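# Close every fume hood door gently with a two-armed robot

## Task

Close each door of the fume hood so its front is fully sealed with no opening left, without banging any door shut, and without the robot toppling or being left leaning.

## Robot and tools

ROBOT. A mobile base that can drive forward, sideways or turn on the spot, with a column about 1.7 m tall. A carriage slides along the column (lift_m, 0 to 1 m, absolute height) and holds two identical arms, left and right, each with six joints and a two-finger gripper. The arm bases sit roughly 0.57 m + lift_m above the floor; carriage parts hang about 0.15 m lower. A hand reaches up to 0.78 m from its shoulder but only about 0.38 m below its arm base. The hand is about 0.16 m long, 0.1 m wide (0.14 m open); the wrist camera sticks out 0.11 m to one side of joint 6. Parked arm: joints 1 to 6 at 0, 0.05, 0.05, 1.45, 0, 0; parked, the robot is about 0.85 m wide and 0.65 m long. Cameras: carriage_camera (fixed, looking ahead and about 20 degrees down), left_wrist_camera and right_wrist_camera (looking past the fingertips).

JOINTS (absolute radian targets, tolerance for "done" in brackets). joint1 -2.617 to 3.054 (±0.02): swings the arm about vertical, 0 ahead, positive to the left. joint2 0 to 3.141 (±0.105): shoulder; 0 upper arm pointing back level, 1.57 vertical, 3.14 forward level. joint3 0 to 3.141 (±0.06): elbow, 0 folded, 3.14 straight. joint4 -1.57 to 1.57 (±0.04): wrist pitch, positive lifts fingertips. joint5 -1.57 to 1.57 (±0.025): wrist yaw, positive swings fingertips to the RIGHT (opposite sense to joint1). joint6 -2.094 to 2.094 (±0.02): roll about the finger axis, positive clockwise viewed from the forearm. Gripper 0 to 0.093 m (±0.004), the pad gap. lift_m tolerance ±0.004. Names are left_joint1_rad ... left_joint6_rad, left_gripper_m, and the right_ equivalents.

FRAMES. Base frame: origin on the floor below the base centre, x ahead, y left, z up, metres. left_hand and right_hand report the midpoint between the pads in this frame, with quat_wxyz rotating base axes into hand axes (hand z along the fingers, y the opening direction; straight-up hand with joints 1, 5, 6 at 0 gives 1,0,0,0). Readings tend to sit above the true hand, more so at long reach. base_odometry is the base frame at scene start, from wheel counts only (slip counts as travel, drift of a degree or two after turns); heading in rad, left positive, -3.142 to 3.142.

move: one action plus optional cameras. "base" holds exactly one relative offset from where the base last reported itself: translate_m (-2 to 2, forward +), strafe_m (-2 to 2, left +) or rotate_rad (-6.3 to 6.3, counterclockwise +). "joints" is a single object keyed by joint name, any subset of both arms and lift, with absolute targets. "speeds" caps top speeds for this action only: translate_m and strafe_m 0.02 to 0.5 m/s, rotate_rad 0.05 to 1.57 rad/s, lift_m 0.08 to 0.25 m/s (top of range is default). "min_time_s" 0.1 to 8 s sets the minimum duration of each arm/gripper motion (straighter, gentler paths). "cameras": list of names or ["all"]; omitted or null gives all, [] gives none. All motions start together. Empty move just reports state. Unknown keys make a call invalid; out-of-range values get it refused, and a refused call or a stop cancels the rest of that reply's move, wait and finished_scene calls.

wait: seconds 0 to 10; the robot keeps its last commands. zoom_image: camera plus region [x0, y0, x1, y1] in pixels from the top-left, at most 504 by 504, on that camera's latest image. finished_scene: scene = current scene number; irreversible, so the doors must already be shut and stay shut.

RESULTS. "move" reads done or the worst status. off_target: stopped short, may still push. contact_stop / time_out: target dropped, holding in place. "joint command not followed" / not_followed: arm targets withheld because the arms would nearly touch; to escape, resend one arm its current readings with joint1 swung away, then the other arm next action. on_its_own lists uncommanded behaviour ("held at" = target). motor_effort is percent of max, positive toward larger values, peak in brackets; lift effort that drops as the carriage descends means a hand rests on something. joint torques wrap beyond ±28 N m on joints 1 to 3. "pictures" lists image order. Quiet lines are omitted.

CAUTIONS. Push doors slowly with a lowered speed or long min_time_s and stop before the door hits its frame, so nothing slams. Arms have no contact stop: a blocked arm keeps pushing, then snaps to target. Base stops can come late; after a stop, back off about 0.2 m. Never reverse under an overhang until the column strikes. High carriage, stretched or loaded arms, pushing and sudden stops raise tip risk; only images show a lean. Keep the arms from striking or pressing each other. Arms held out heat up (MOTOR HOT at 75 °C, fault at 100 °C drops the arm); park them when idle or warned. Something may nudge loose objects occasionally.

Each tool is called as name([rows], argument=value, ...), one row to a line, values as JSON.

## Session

move()

Scene clock: 0.00 s.
Joint torques (N m): no reading
base_odometry: x=+0.000 y=+0.000 heading=+0.000
base_status: not commanded
joint_positions: lift_m=+0.300 left_joint1_rad=+0.007 left_joint2_rad=+0.033 left_joint3_rad=+0.045 left_joint4_rad=+1.465 left_joint5_rad=-0.013 left_joint6_rad=+0.036 left_gripper_m=+0.09396 right_joint1_rad=-0.015 right_joint2_rad=+0.052 right_joint3_rad=+0.032 right_joint4_rad=+1.405 right_joint5_rad=-0.031 right_joint6_rad=+0.001 right_gripper_m=+0.09396
joint_status: not commanded
motor_effort: lift_m=+30 drive_wheels=-1
left_hand: x=+0.2420 y=+0.3192 z=+1.3158 quat_wxyz=(+0.999, -0.006, +0.047, +0.022) (m; base frame)
right_hand: x=+0.2666 y=-0.3123 z=+1.3099 quat_wxyz=(+0.996, -0.014, +0.093, -0.005) (m; base frame)
pictures: carriage_camera, left_wrist_camera, right_wrist_camera
Images, in order (width x height): carriage_camera 672x504, left_wrist_camera 672x504, right_wrist_camera 672x504.

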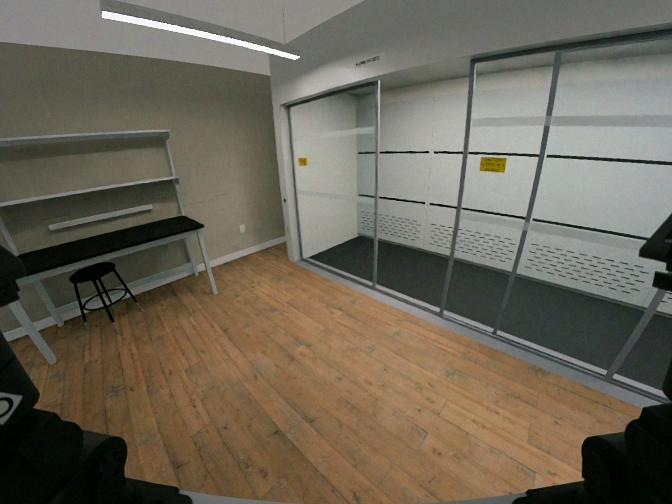

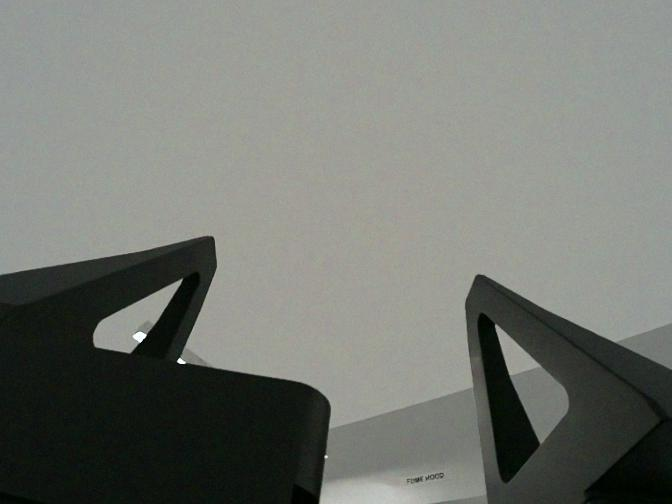

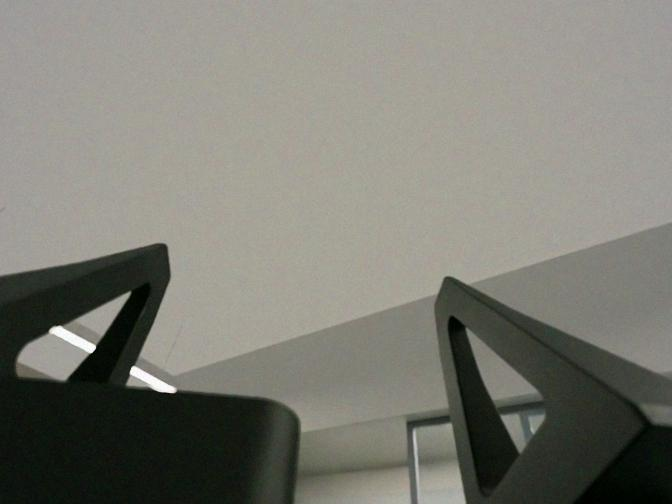

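move(base={"rotate_rad": -0.72}, cameras=["carriage_camera"])

zoom_image(camera="carriage_camera", region=[20, 200, 260, 380])

zoom_image(camera="carriage_camera", region=[220, 200, 460, 380])

zoom_image(camera="carriage_camera", region=[430, 200, 670, 380])

Scene clock: 2.43 s.
Joint torques (N m): left_arm=[-0.03 4.04 6.58 -0.11 -0.01 0] | right_arm=[-0.16 4.07 4.7 0.06 -0.02 0.05]
move: done
base_odometry: x=+0.000 y=+0.000 heading=-0.720
base_status: done
joint_positions: lift_m=+0.300 left_joint1_rad=+0.007 left_joint2_rad=+0.033 left_joint3_rad=+0.045 left_joint4_rad=+1.465 left_joint5_rad=-0.013 left_joint6_rad=+0.036 left_gripper_m=+0.09396 right_joint1_rad=-0.015 right_joint2_rad=+0.052 right_joint3_rad=+0.032 right_joint4_rad=+1.405 right_joint5_rad=-0.031 right_joint6_rad=+0.001 right_gripper_m=+0.09396
motor_effort: lift_m=+30(30) drive_wheels=+2(11)
left_hand: x=+0.2420 y=+0.3192 z=+1.3158 quat_wxyz=(+0.999, -0.006, +0.047, +0.022) (m; base frame)
right_hand: x=+0.2666 y=-0.3123 z=+1.3099 quat_wxyz=(+0.996, -0.014, +0.093, -0.005) (m; base frame)
pictures: carriage_camera

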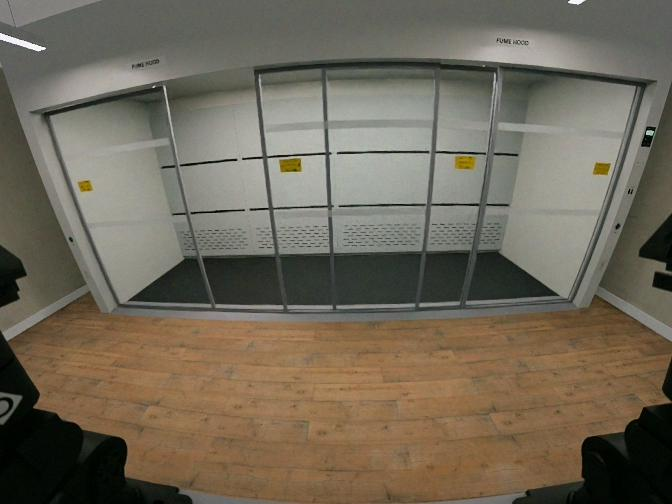

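Scaled by 2.100 from the camera's 672x504 image, which has a finer 960x720 frame.

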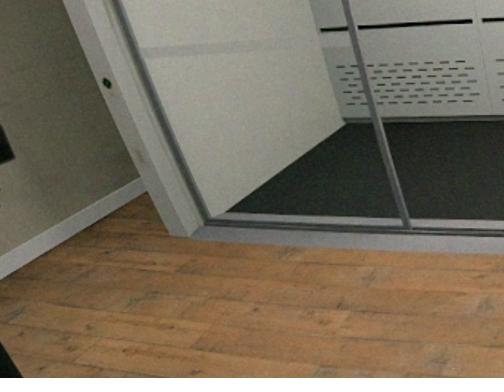

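Scaled by 2.100 from the camera's 672x504 image, which has a finer 960x720 frame.

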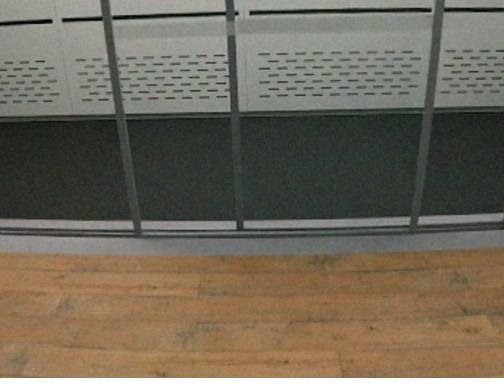

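Scaled by 2.100 from the camera's 672x504 image, which has a finer 960x720 frame.

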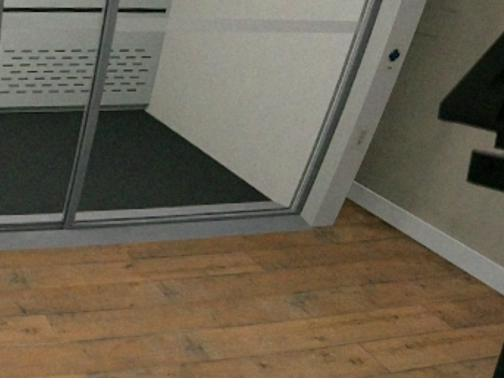

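move(base={"strafe_m": -1.07}, joints={"lift_m":0.15,"left_joint1_rad":0,"left_joint2_rad":1.3,"left_joint3_rad":1.3,"left_joint4_rad":0,"left_joint5_rad":-0.8,"left_joint6_rad":0,"left_gripper_m":0}, min_time_s=2, cameras=[])

move(base={"translate_m": 0.85})

Scene clock: 7.73 s.
move: done
base_status: done
joint_status: all done
motor_effort: lift_m=+29(30) drive_wheels=-4(14)
pictures: none

Scene clock: 11.70 s.
Joint torques (N m): left_arm=[-0.25 -5.33 12.3 1.9 -0.17 -0.17] | right_arm=[-0.05 4.11 4.51 0.06 -0.03 0.03]
move: done
base_odometry: x=-0.068 y=-1.365 heading=-0.721
base_status: done
joint_positions: lift_m=+0.150 left_joint1_rad=+0.004 left_joint2_rad=+1.301 left_joint3_rad=+1.260 left_joint4_rad=+0.003 left_joint5_rad=-0.789 left_joint6_rad=+0.014 left_gripper_m=+0.00035 right_joint1_rad=-0.015 right_joint2_rad=+0.052 right_joint3_rad=+0.032 right_joint4_rad=+1.405 right_joint5_rad=-0.031 right_joint6_rad=+0.001 right_gripper_m=+0.09396
motor_effort: lift_m=+29(29) drive_wheels=-3(11)
left_hand: x=+0.6102 y=+0.4403 z=+1.1464 quat_wxyz=(+0.638, -0.263, +0.667, +0.283) (m; base frame)
right_hand: x=+0.2666 y=-0.3123 z=+1.1599 quat_wxyz=(+0.996, -0.014, +0.093, -0.005) (m; base frame)
pictures: carriage_camera, left_wrist_camera, right_wrist_camera

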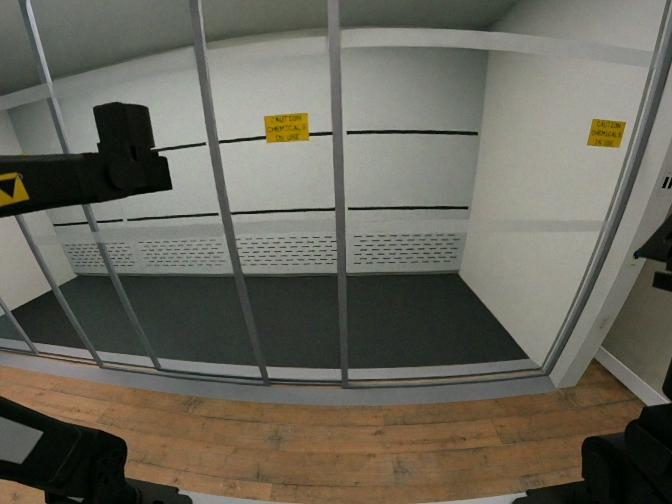

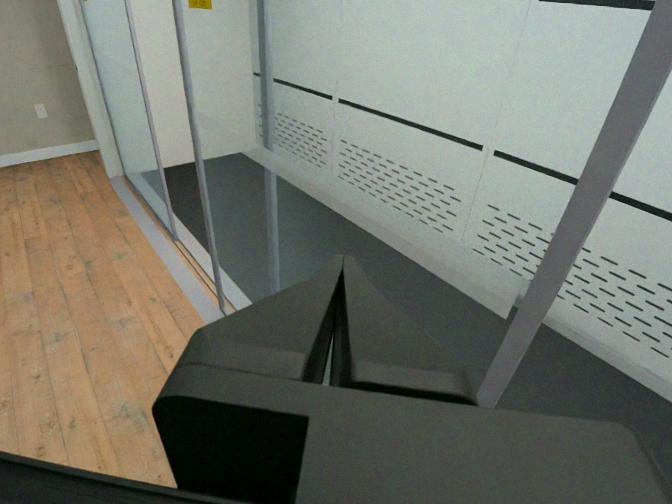

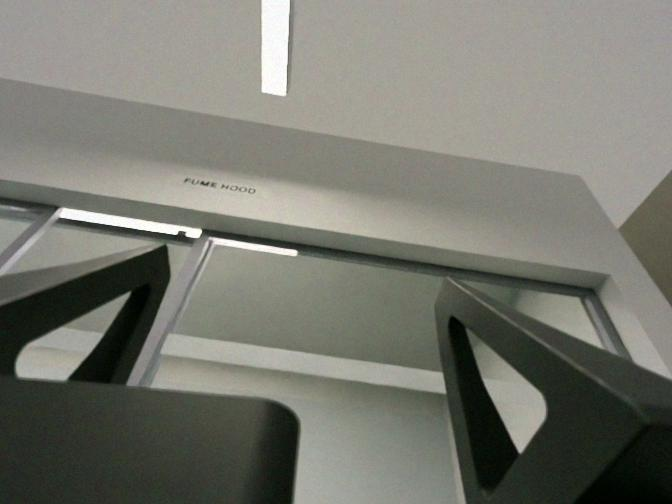

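move(base={"strafe_m": -0.17}, cameras=[])

move(base={"translate_m": 0.42}, speeds={"translate_m":0.25})

Scene clock: 14.20 s.
move: done
base_status: done
motor_effort: lift_m=+29(29) drive_wheels=-2(9)
pictures: none

Scene clock: 17.17 s.
Joint torques (N m): left_arm=[-0.28 -2.11 12.08 2.14 1.28 -0.13] | right_arm=[-0.09 3.86 4.57 0.02 -0.06 0.02]
move: done
base_odometry: x=+0.135 y=-1.770 heading=-0.721
base_status: done
joint_positions: lift_m=+0.150 left_joint1_rad=+0.002 left_joint2_rad=+1.270 left_joint3_rad=+1.262 left_joint4_rad=-0.020 left_joint5_rad=-0.920 left_joint6_rad=+0.011 left_gripper_m=+0.00034 right_joint1_rad=-0.015 right_joint2_rad=+0.052 right_joint3_rad=+0.032 right_joint4_rad=+1.405 right_joint5_rad=-0.031 right_joint6_rad=+0.001 right_gripper_m=+0.09396
motor_effort: lift_m=+29(29) drive_wheels=+1(9)
left_hand: x=+0.5838 y=+0.4543 z=+1.1545 quat_wxyz=(+0.622, -0.306, +0.644, +0.323) (m; base frame)
right_hand: x=+0.2666 y=-0.3123 z=+1.1599 quat_wxyz=(+0.996, -0.014, +0.093, -0.005) (m; base frame)
pictures: carriage_camera, left_wrist_camera, right_wrist_camera

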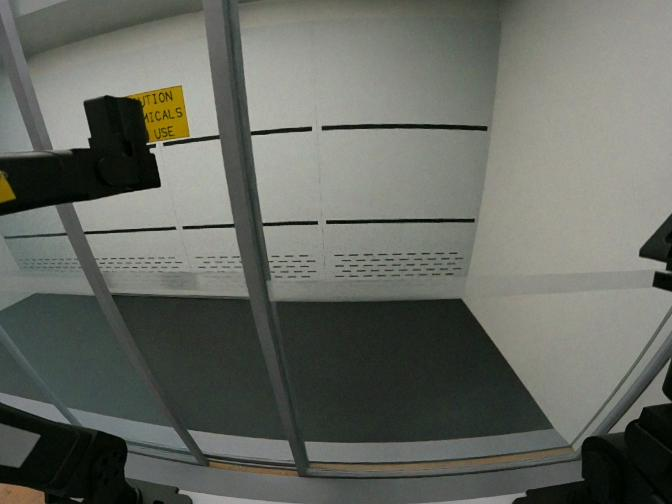

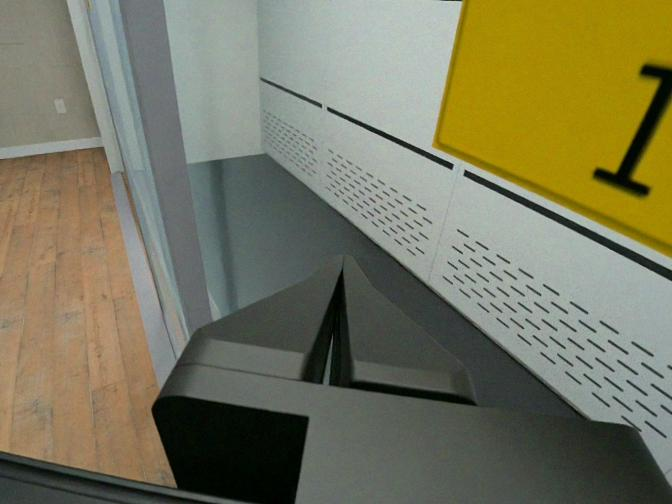

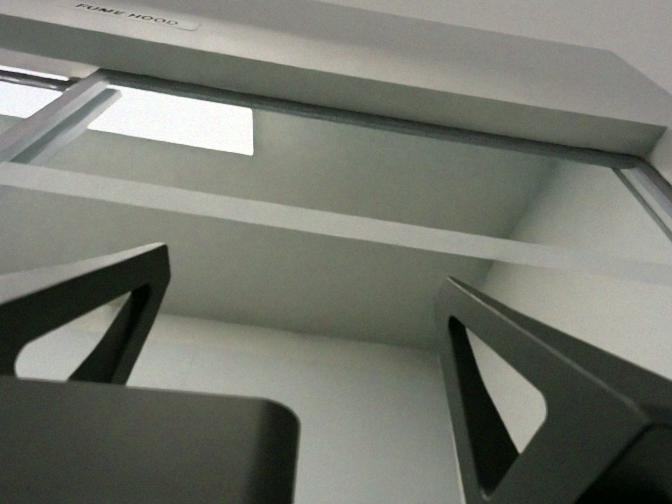

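move(base={"translate_m": -0.02}, speeds={"translate_m":0.1}, cameras=[])

move(base={"strafe_m": 0.18}, speeds={"strafe_m":0.06})

Scene clock: 18.17 s.
move: done
base_status: done
motor_effort: lift_m=+29(29) drive_wheels=+1(9)
pictures: none

Scene clock: 21.70 s.
Joint torques (N m): left_arm=[3.22 -2.89 11.63 2.42 0.33 0.23] | right_arm=[-0.09 4.08 4.68 0.03 0 0.02]
move: done
base_odometry: x=+0.239 y=-1.622 heading=-0.722
base_status: done
joint_positions: lift_m=+0.150 left_joint1_rad=-0.036 left_joint2_rad=+1.280 left_joint3_rad=+1.267 left_joint4_rad=-0.043 left_joint5_rad=-0.832 left_joint6_rad=-0.019 left_gripper_m=+0.00032 right_joint1_rad=-0.015 right_joint2_rad=+0.052 right_joint3_rad=+0.032 right_joint4_rad=+1.406 right_joint5_rad=-0.031 right_joint6_rad=+0.001 right_gripper_m=+0.09396
motor_effort: lift_m=+29(29) drive_wheels=+2(10)
left_hand: x=+0.6024 y=+0.4302 z=+1.1487 quat_wxyz=(+0.636, -0.272, +0.667, +0.276) (m; base frame)
right_hand: x=+0.2664 y=-0.3123 z=+1.1600 quat_wxyz=(+0.996, -0.014, +0.092, -0.005) (m; base frame)
pictures: carriage_camera, left_wrist_camera, right_wrist_camera

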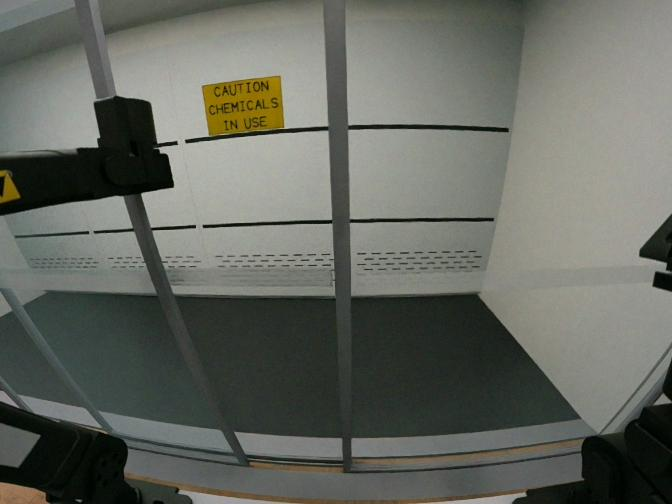

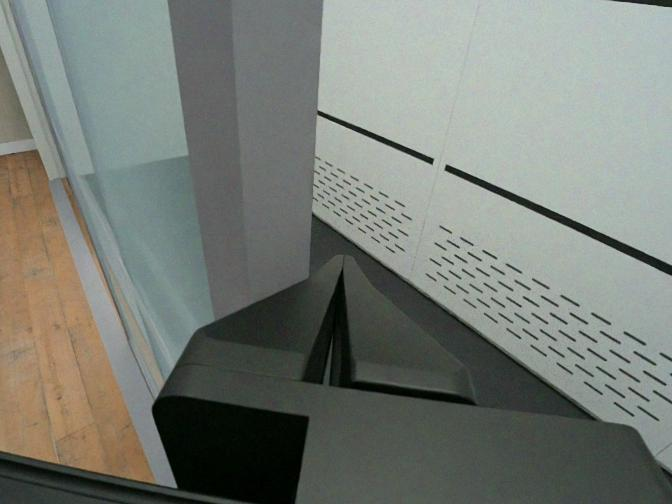

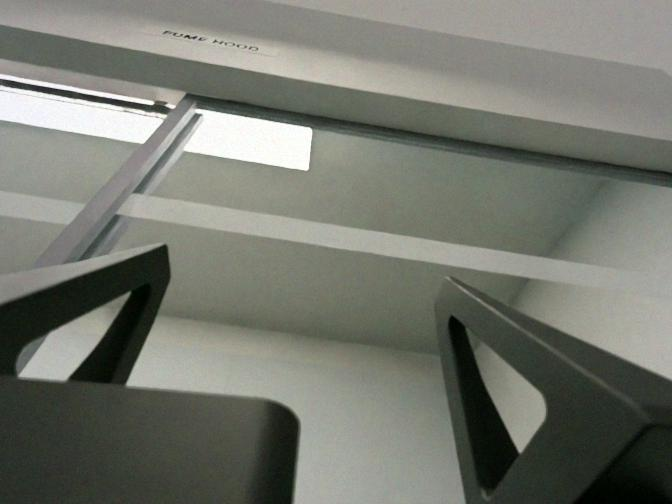

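Contact just made. Push on.

move(base={"strafe_m": 0.2}, speeds={"strafe_m":0.06})

Scene clock: 25.87 s.
Joint torques (N m): left_arm=[14.08 7.77 11.54 4.57 -3.78 0.16] | right_arm=[-0.17 4.18 4.66 0.06 -0.04 -0.01]
move: done
base_odometry: x=+0.371 y=-1.472 heading=-0.722
base_status: done
joint_positions: lift_m=+0.150 left_joint1_rad=-0.155 left_joint2_rad=+1.171 left_joint3_rad=+1.267 left_joint4_rad=-0.223 left_joint5_rad=-0.471 left_joint6_rad=-0.015 left_gripper_m=+0.00028 right_joint1_rad=-0.015 right_joint2_rad=+0.052 right_joint3_rad=+0.032 right_joint4_rad=+1.406 right_joint5_rad=-0.031 right_joint6_rad=+0.001 right_gripper_m=+0.09396
motor_effort: lift_m=+29(29) drive_wheels=+3(12)
left_hand: x=+0.6068 y=+0.3350 z=+1.1472 quat_wxyz=(+0.655, -0.102, +0.739, +0.120) (m; base frame)
right_hand: x=+0.2664 y=-0.3123 z=+1.1600 quat_wxyz=(+0.996, -0.014, +0.092, -0.005) (m; base frame)
pictures: carriage_camera, left_wrist_camera, right_wrist_camera

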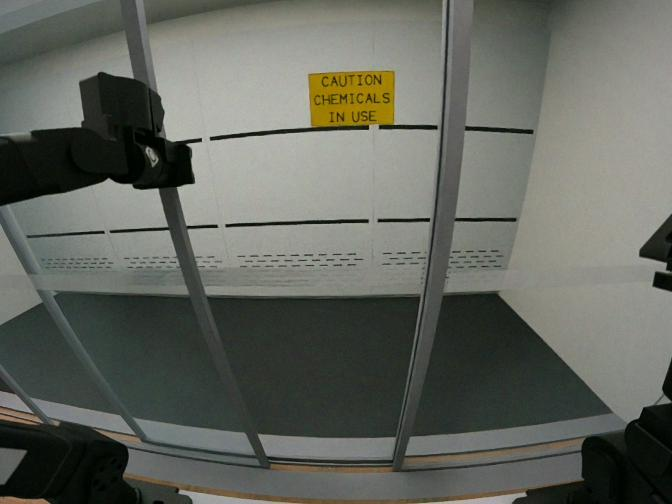

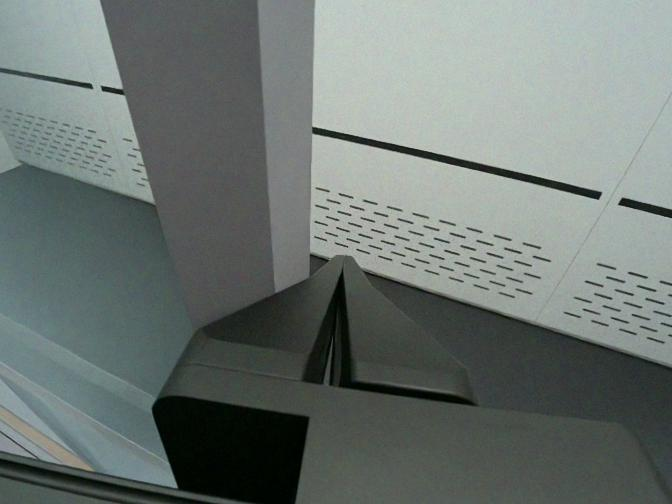

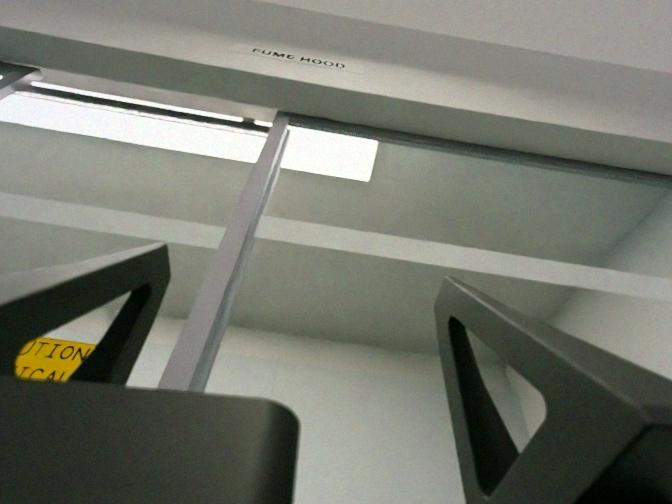

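move(base={"strafe_m": 0.15}, joints={"left_joint5_rad":-1.1}, min_time_s=2, speeds={"strafe_m":0.06})

Scene clock: 29.17 s.
Joint torques (N m): left_arm=[7.49 -4.49 11.75 1.84 -2.05 0.25] | right_arm=[-0.06 4.01 4.56 0 -0.04 0.02]
move: off_target
base_odometry: x=+0.470 y=-1.360 heading=-0.722
base_status: done
joint_positions: lift_m=+0.150 left_joint1_rad=-0.086 left_joint2_rad=+1.293 left_joint3_rad=+1.267 left_joint4_rad=+0.003 left_joint5_rad=-0.922 left_joint6_rad=-0.015 left_gripper_m=+0.00025 right_joint1_rad=-0.015 right_joint2_rad=+0.052 right_joint3_rad=+0.032 right_joint4_rad=+1.406 right_joint5_rad=-0.031 right_joint6_rad=+0.001 right_gripper_m=+0.09396
joint_status: left_joint5_rad off_target (ended at -0.922, target -1.100)
motor_effort: lift_m=+29(29) drive_wheels=+2(13)
left_hand: x=+0.6009 y=+0.4215 z=+1.1529 quat_wxyz=(+0.641, -0.288, +0.651, +0.286) (m; base frame)
right_hand: x=+0.2664 y=-0.3123 z=+1.1600 quat_wxyz=(+0.996, -0.014, +0.092, -0.005) (m; base frame)
pictures: carriage_camera, left_wrist_camera, right_wrist_camera

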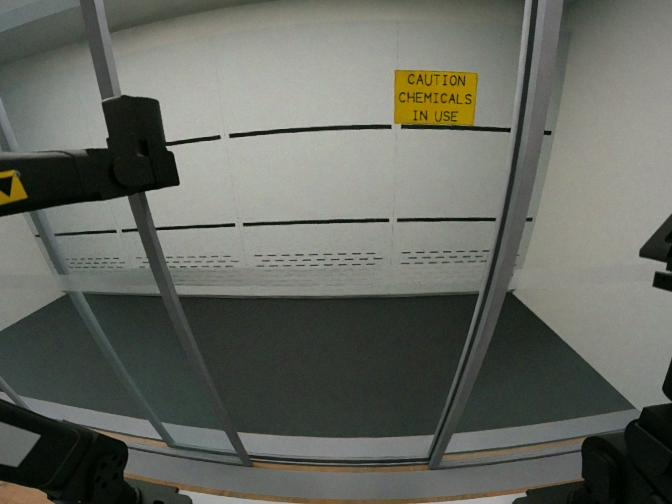

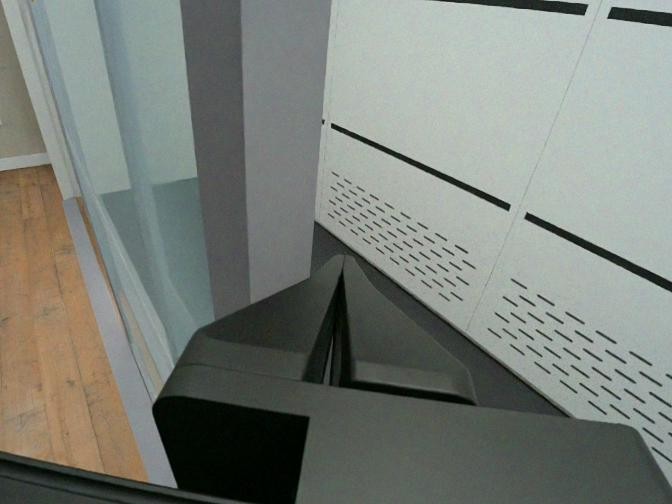

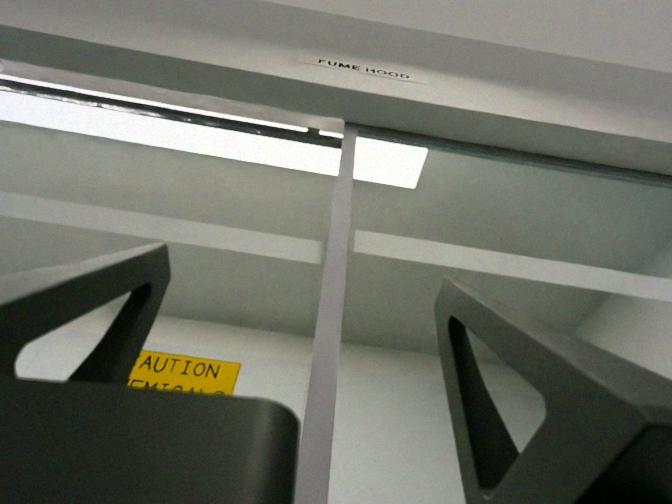

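move(base={"strafe_m": 0.16}, speeds={"strafe_m":0.06})

Scene clock: 32.67 s.
Joint torques (N m): left_arm=[10.02 -3.37 11.66 2.16 -2.08 0.19] | right_arm=[-0.24 3.89 4.64 0.04 -0.04 0.01]
move: done
base_odometry: x=+0.576 y=-1.240 heading=-0.722
base_status: done
joint_positions: lift_m=+0.150 left_joint1_rad=-0.110 left_joint2_rad=+1.281 left_joint3_rad=+1.267 left_joint4_rad=-0.019 left_joint5_rad=-0.914 left_joint6_rad=-0.019 left_gripper_m=+0.00025 right_joint1_rad=-0.015 right_joint2_rad=+0.052 right_joint3_rad=+0.032 right_joint4_rad=+1.406 right_joint5_rad=-0.031 right_joint6_rad=+0.001 right_gripper_m=+0.09396
motor_effort: lift_m=+29(29) drive_wheels=+3(13)
left_hand: x=+0.6007 y=+0.4115 z=+1.1530 quat_wxyz=(+0.643, -0.277, +0.658, +0.276) (m; base frame)
right_hand: x=+0.2664 y=-0.3123 z=+1.1600 quat_wxyz=(+0.996, -0.014, +0.092, -0.005) (m; base frame)
pictures: carriage_camera, left_wrist_camera, right_wrist_camera

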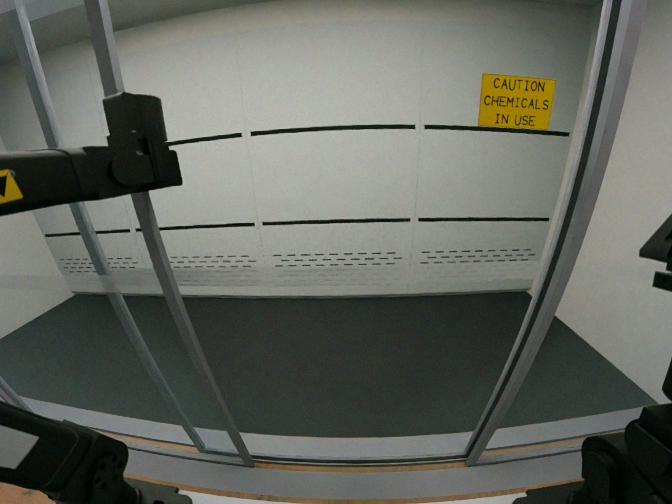

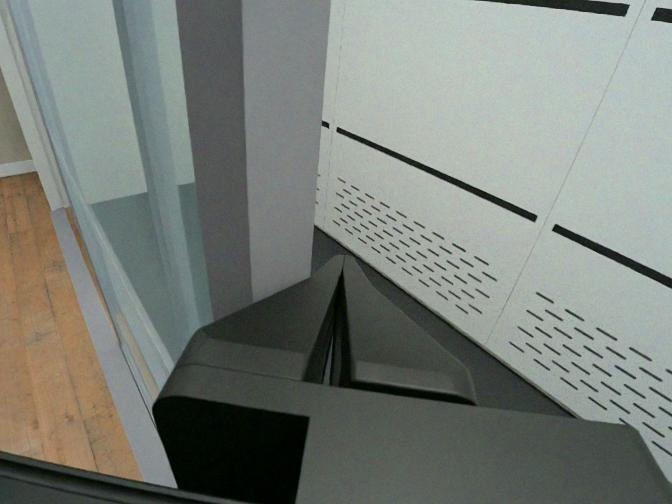

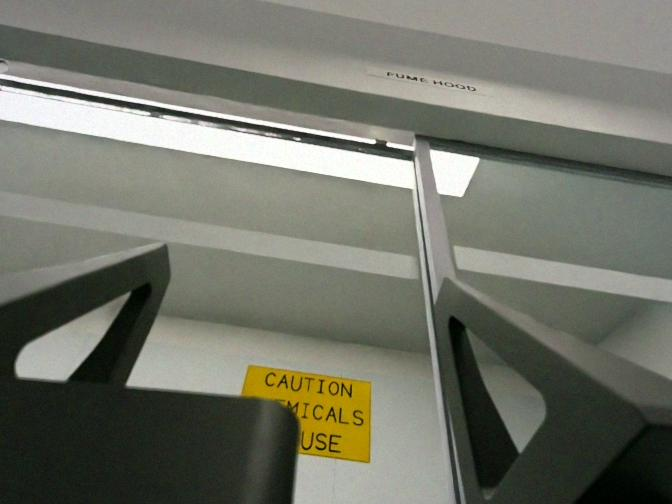

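move(base={"strafe_m": 0.11}, speeds={"strafe_m":0.05})

Scene clock: 35.50 s.
Joint torques (N m): left_arm=[10.89 -2.81 11.58 2.17 -2.12 0.21] | right_arm=[-0.18 4.03 4.78 0.04 -0.02 -0.01]
move: done
base_odometry: x=+0.649 y=-1.158 heading=-0.722
base_status: done
joint_positions: lift_m=+0.150 left_joint1_rad=-0.118 left_joint2_rad=+1.277 left_joint3_rad=+1.267 left_joint4_rad=-0.027 left_joint5_rad=-0.914 left_joint6_rad=-0.021 left_gripper_m=+0.00025 right_joint1_rad=-0.015 right_joint2_rad=+0.052 right_joint3_rad=+0.032 right_joint4_rad=+1.406 right_joint5_rad=-0.031 right_joint6_rad=+0.001 right_gripper_m=+0.09396
motor_effort: lift_m=+29(29) drive_wheels=+3(13)
left_hand: x=+0.6003 y=+0.4086 z=+1.1529 quat_wxyz=(+0.643, -0.274, +0.661, +0.274) (m; base frame)
right_hand: x=+0.2664 y=-0.3123 z=+1.1600 quat_wxyz=(+0.996, -0.014, +0.092, -0.005) (m; base frame)
pictures: carriage_camera, left_wrist_camera, right_wrist_camera

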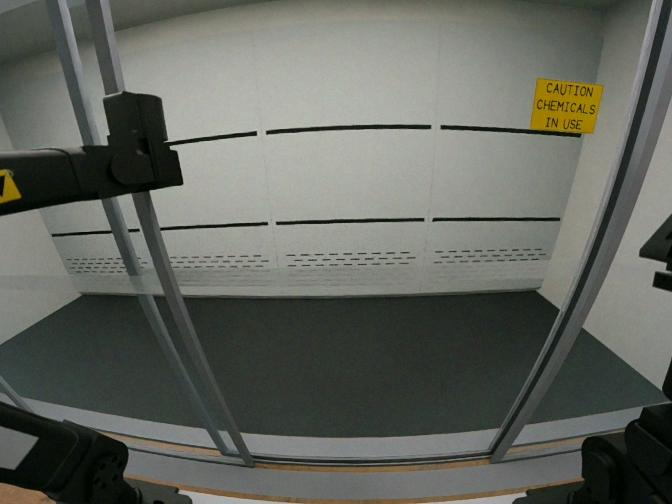

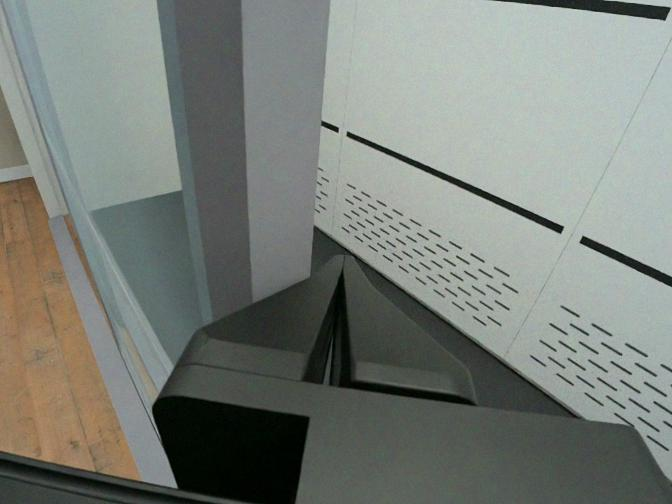

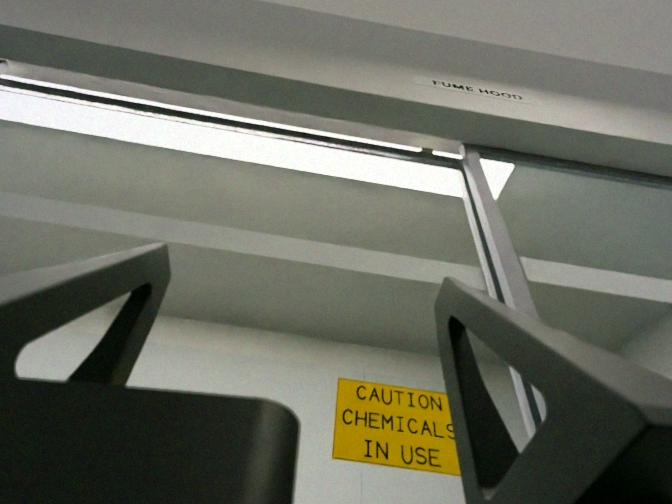

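move(base={"strafe_m": 0.08}, speeds={"strafe_m":0.05})

zoom_image(camera="carriage_camera", region=[130, 300, 310, 480])

Scene clock: 37.87 s.
Joint torques (N m): left_arm=[10.74 -2.67 11.58 2.17 -2.11 0.23] | right_arm=[-0.25 4.01 4.59 0.05 -0.06 0.03]
move: done
base_odometry: x=+0.702 y=-1.098 heading=-0.722
base_status: done
joint_positions: lift_m=+0.150 left_joint1_rad=-0.120 left_joint2_rad=+1.276 left_joint3_rad=+1.267 left_joint4_rad=-0.030 left_joint5_rad=-0.916 left_joint6_rad=-0.022 left_gripper_m=+0.00024 right_joint1_rad=-0.015 right_joint2_rad=+0.052 right_joint3_rad=+0.032 right_joint4_rad=+1.406 right_joint5_rad=-0.031 right_joint6_rad=+0.001 right_gripper_m=+0.09396
motor_effort: lift_m=+29(29) drive_wheels=+3(14)
left_hand: x=+0.5997 y=+0.4083 z=+1.1529 quat_wxyz=(+0.643, -0.274, +0.661, +0.274) (m; base frame)
right_hand: x=+0.2664 y=-0.3123 z=+1.1600 quat_wxyz=(+0.996, -0.014, +0.092, -0.005) (m; base frame)
pictures: carriage_camera, left_wrist_camera, right_wrist_camera

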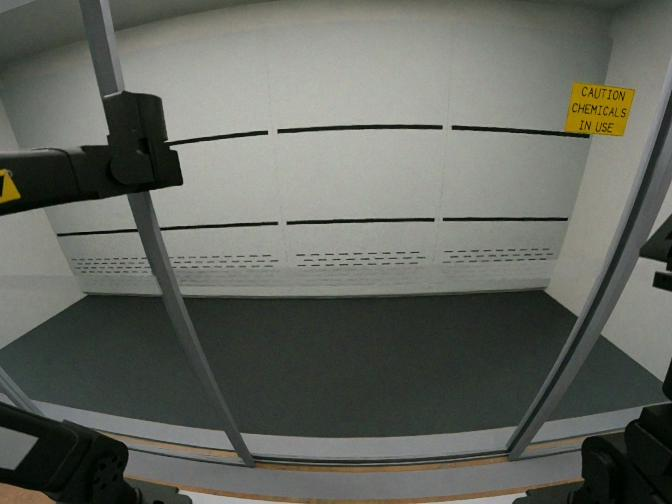

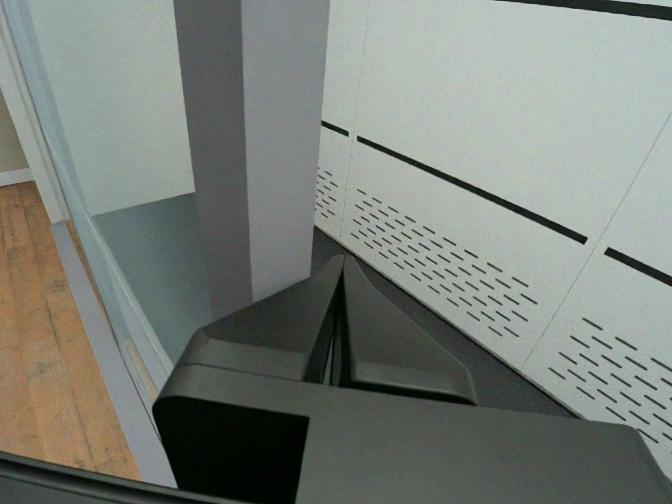

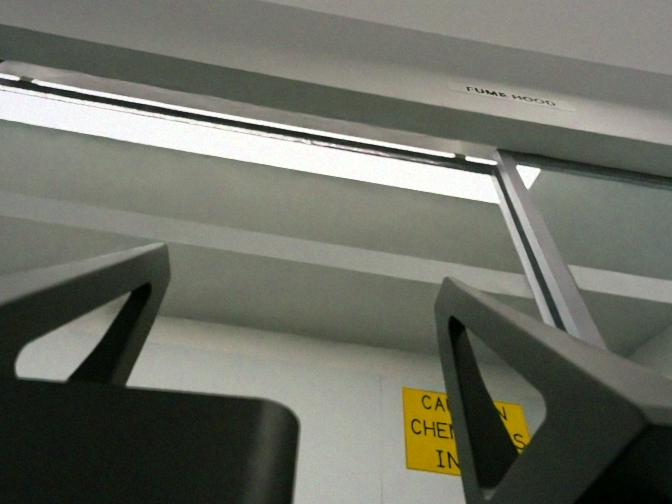

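Scaled by 2.800 from the camera's 672x504 image, which has a finer 960x720 frame.

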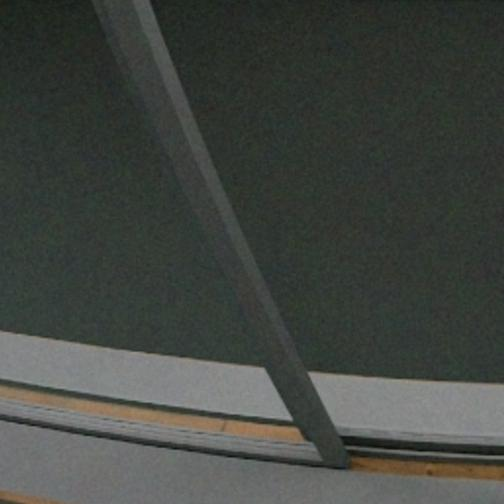

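move(base={"strafe_m": 0.035}, speeds={"strafe_m":0.04})

zoom_image(camera="carriage_camera", region=[130, 300, 310, 480])

Scene clock: 39.47 s.
Joint torques (N m): left_arm=[10.8 -2.61 11.74 2.24 -2.12 0.3] | right_arm=[-0.17 4 4.44 0.02 -0.02 0.01]
move: done
base_odometry: x=+0.725 y=-1.072 heading=-0.722
base_status: done
joint_positions: lift_m=+0.150 left_joint1_rad=-0.118 left_joint2_rad=+1.276 left_joint3_rad=+1.267 left_joint4_rad=-0.030 left_joint5_rad=-0.919 left_joint6_rad=-0.022 left_gripper_m=+0.00024 right_joint1_rad=-0.015 right_joint2_rad=+0.052 right_joint3_rad=+0.032 right_joint4_rad=+1.406 right_joint5_rad=-0.031 right_joint6_rad=+0.001 right_gripper_m=+0.09396
motor_effort: lift_m=+29(29) drive_wheels=+3(11)
left_hand: x=+0.5993 y=+0.4092 z=+1.1528 quat_wxyz=(+0.642, -0.276, +0.660, +0.275) (m; base frame)
right_hand: x=+0.2664 y=-0.3123 z=+1.1600 quat_wxyz=(+0.996, -0.014, +0.092, -0.005) (m; base frame)
pictures: carriage_camera, left_wrist_camera, right_wrist_camera

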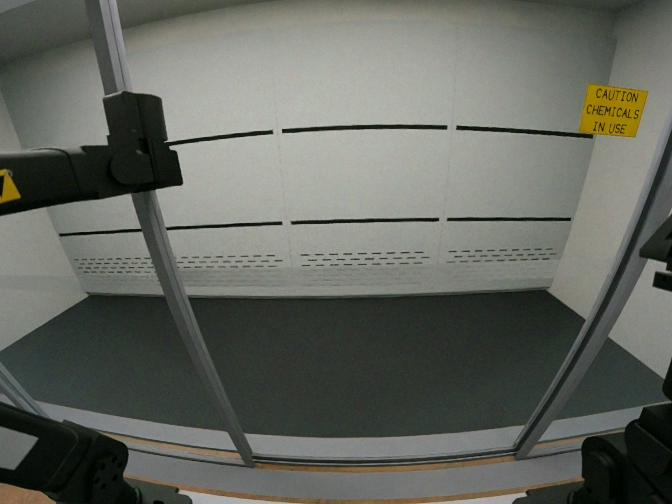

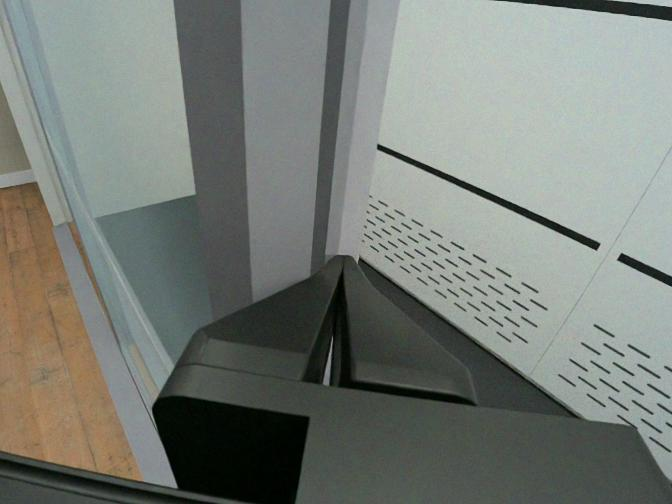

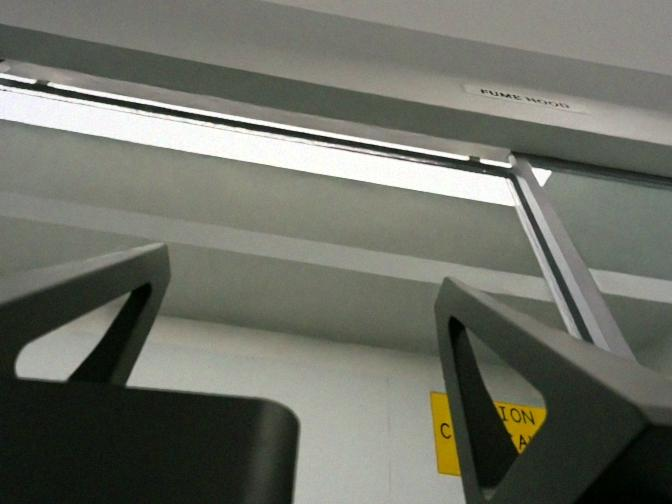

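Scaled by 2.800 from the camera's 672x504 image, which has a finer 960x720 frame.

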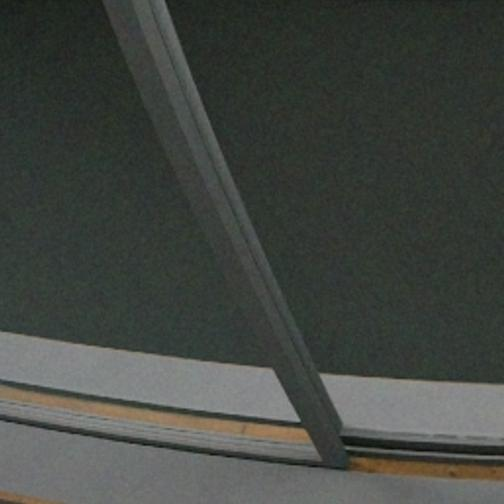

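move(base={"strafe_m": -0.12}, speeds={"strafe_m":0.1}, cameras=[])

move(base={"translate_m": -0.6}, cameras=[])

move(base={"strafe_m": 0.75}, cameras=["carriage_camera"])

zoom_image(camera="carriage_camera", region=[80, 230, 260, 380])

zoom_image(camera="carriage_camera", region=[250, 230, 430, 380])

zoom_image(camera="carriage_camera", region=[420, 230, 600, 380])

Scene clock: 41.73 s.
move: done
base_status: done
on_its_own: left_joint5_rad moved -0.169 to your old target -1.100
motor_effort: lift_m=+29(29) drive_wheels=+2(6)
pictures: none

Scene clock: 45.10 s.
move: done
base_status: done
motor_effort: lift_m=+29(29) drive_wheels=-2(13)
pictures: none

Scene clock: 48.83 s.
Joint torques (N m): left_arm=[0.17 -5.91 11.06 1.76 -0.15 0.14] | right_arm=[-0.13 4 4.66 0.04 -0.02 0.02]
move: done
base_odometry: x=+0.691 y=-0.202 heading=-0.722
base_status: done
joint_positions: lift_m=+0.150 left_joint1_rad=+0.000 left_joint2_rad=+1.310 left_joint3_rad=+1.272 left_joint4_rad=+0.003 left_joint5_rad=-1.091 left_joint6_rad=-0.014 left_gripper_m=+0.00025 right_joint1_rad=-0.015 right_joint2_rad=+0.052 right_joint3_rad=+0.032 right_joint4_rad=+1.406 right_joint5_rad=-0.031 right_joint6_rad=+0.001 right_gripper_m=+0.09396
motor_effort: lift_m=+29(29) drive_wheels=-2(9)
left_hand: x=+0.5710 y=+0.4692 z=+1.1500 quat_wxyz=(+0.597, -0.365, +0.612, +0.369) (m; base frame)
right_hand: x=+0.2663 y=-0.3123 z=+1.1600 quat_wxyz=(+0.996, -0.014, +0.092, -0.005) (m; base frame)
pictures: carriage_camera

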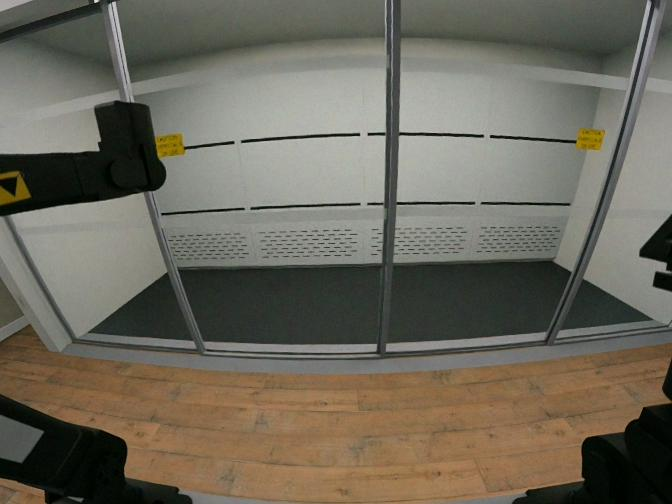

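Scaled by 2.800 from the camera's 672x504 image, which has a finer 960x720 frame.

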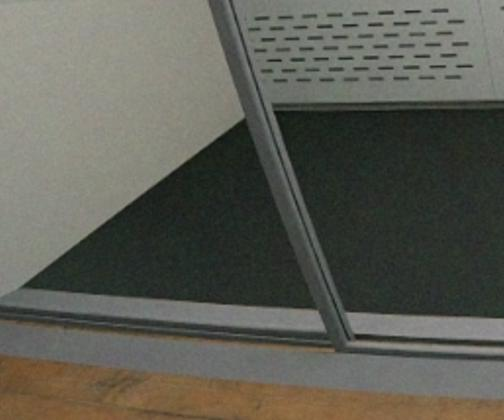

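Scaled by 2.800 from the camera's 672x504 image, which has a finer 960x720 frame.

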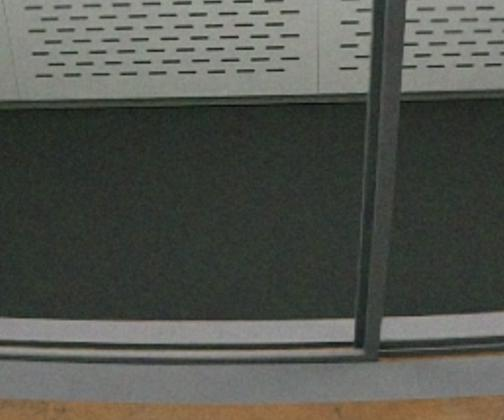

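Scaled by 2.800 from the camera's 672x504 image, which has a finer 960x720 frame.

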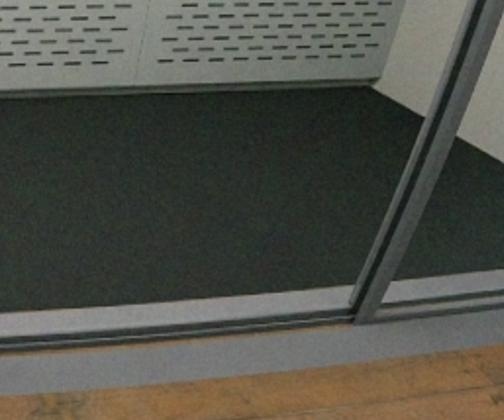

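zoom_image(camera="carriage_camera", region=[0, 200, 120, 370])

move(base={"strafe_m": -1.0}, joints={"left_joint1_rad":0,"left_joint2_rad":0.05,"left_joint3_rad":0.05,"left_joint4_rad":1.45,"left_joint5_rad":0}, cameras=["carriage_camera"])

zoom_image(camera="carriage_camera", region=[480, 200, 660, 380])

zoom_image(camera="carriage_camera", region=[260, 230, 440, 380])

Scaled by 2.965 from the camera's 672x504 image, which has a finer 960x720 frame.

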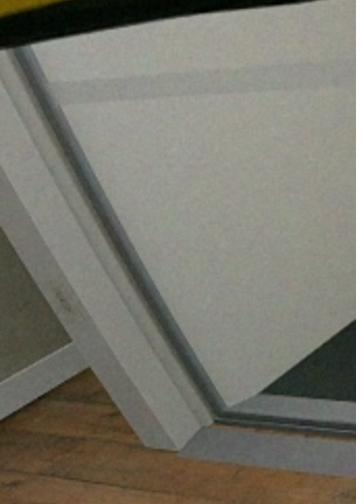

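Scene clock: 53.83 s.
Joint torques (N m): left_arm=[-0.58 3.17 5.01 0.02 0.12 0.12] | right_arm=[-0.13 4.08 4.51 0.07 -0.02 0.02]
move: done
base_odometry: x=+0.030 y=-0.952 heading=-0.722
base_status: done
joint_positions: lift_m=+0.150 left_joint1_rad=+0.001 left_joint2_rad=+0.054 left_joint3_rad=+0.063 left_joint4_rad=+1.437 left_joint5_rad=-0.010 left_joint6_rad=-0.013 left_gripper_m=+0.00024 right_joint1_rad=-0.015 right_joint2_rad=+0.052 right_joint3_rad=+0.032 right_joint4_rad=+1.406 right_joint5_rad=-0.031 right_joint6_rad=+0.001 right_gripper_m=+0.09396
joint_status: all done
motor_effort: lift_m=+29(29) drive_wheels=-2(11)
left_hand: x=+0.2500 y=+0.3185 z=+1.1699 quat_wxyz=(+0.998, -0.005, +0.062, -0.006) (m; base frame)
right_hand: x=+0.2664 y=-0.3122 z=+1.1600 quat_wxyz=(+0.996, -0.015, +0.092, -0.005) (m; base frame)
pictures: carriage_camera

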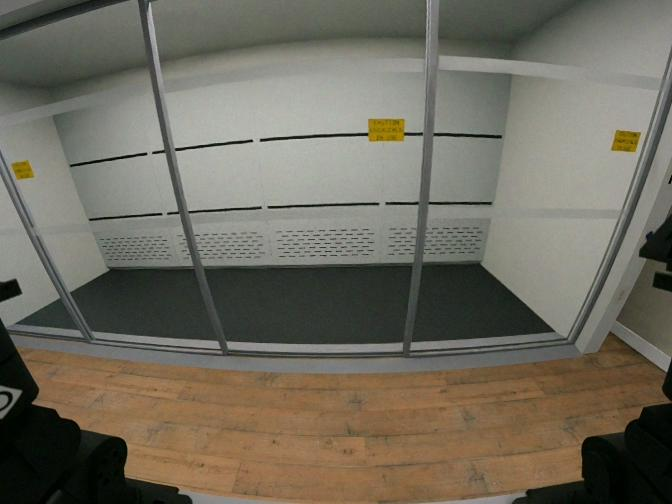

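Scaled by 2.800 from the camera's 672x504 image, which has a finer 960x720 frame.

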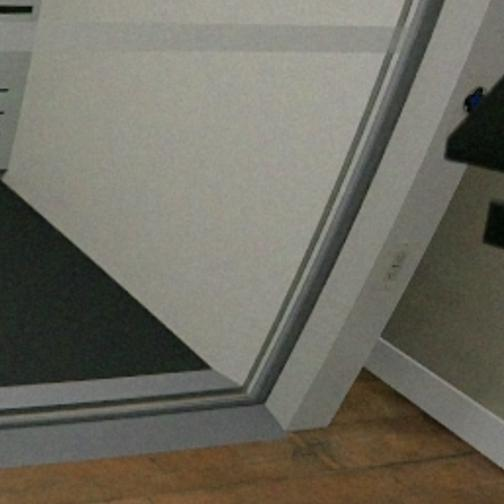

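Scaled by 2.800 from the camera's 672x504 image, which has a finer 960x720 frame.

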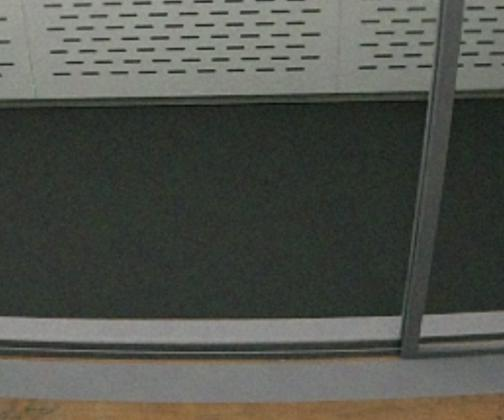

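finished_scene(scene=2)

The scene is finished: the task was done.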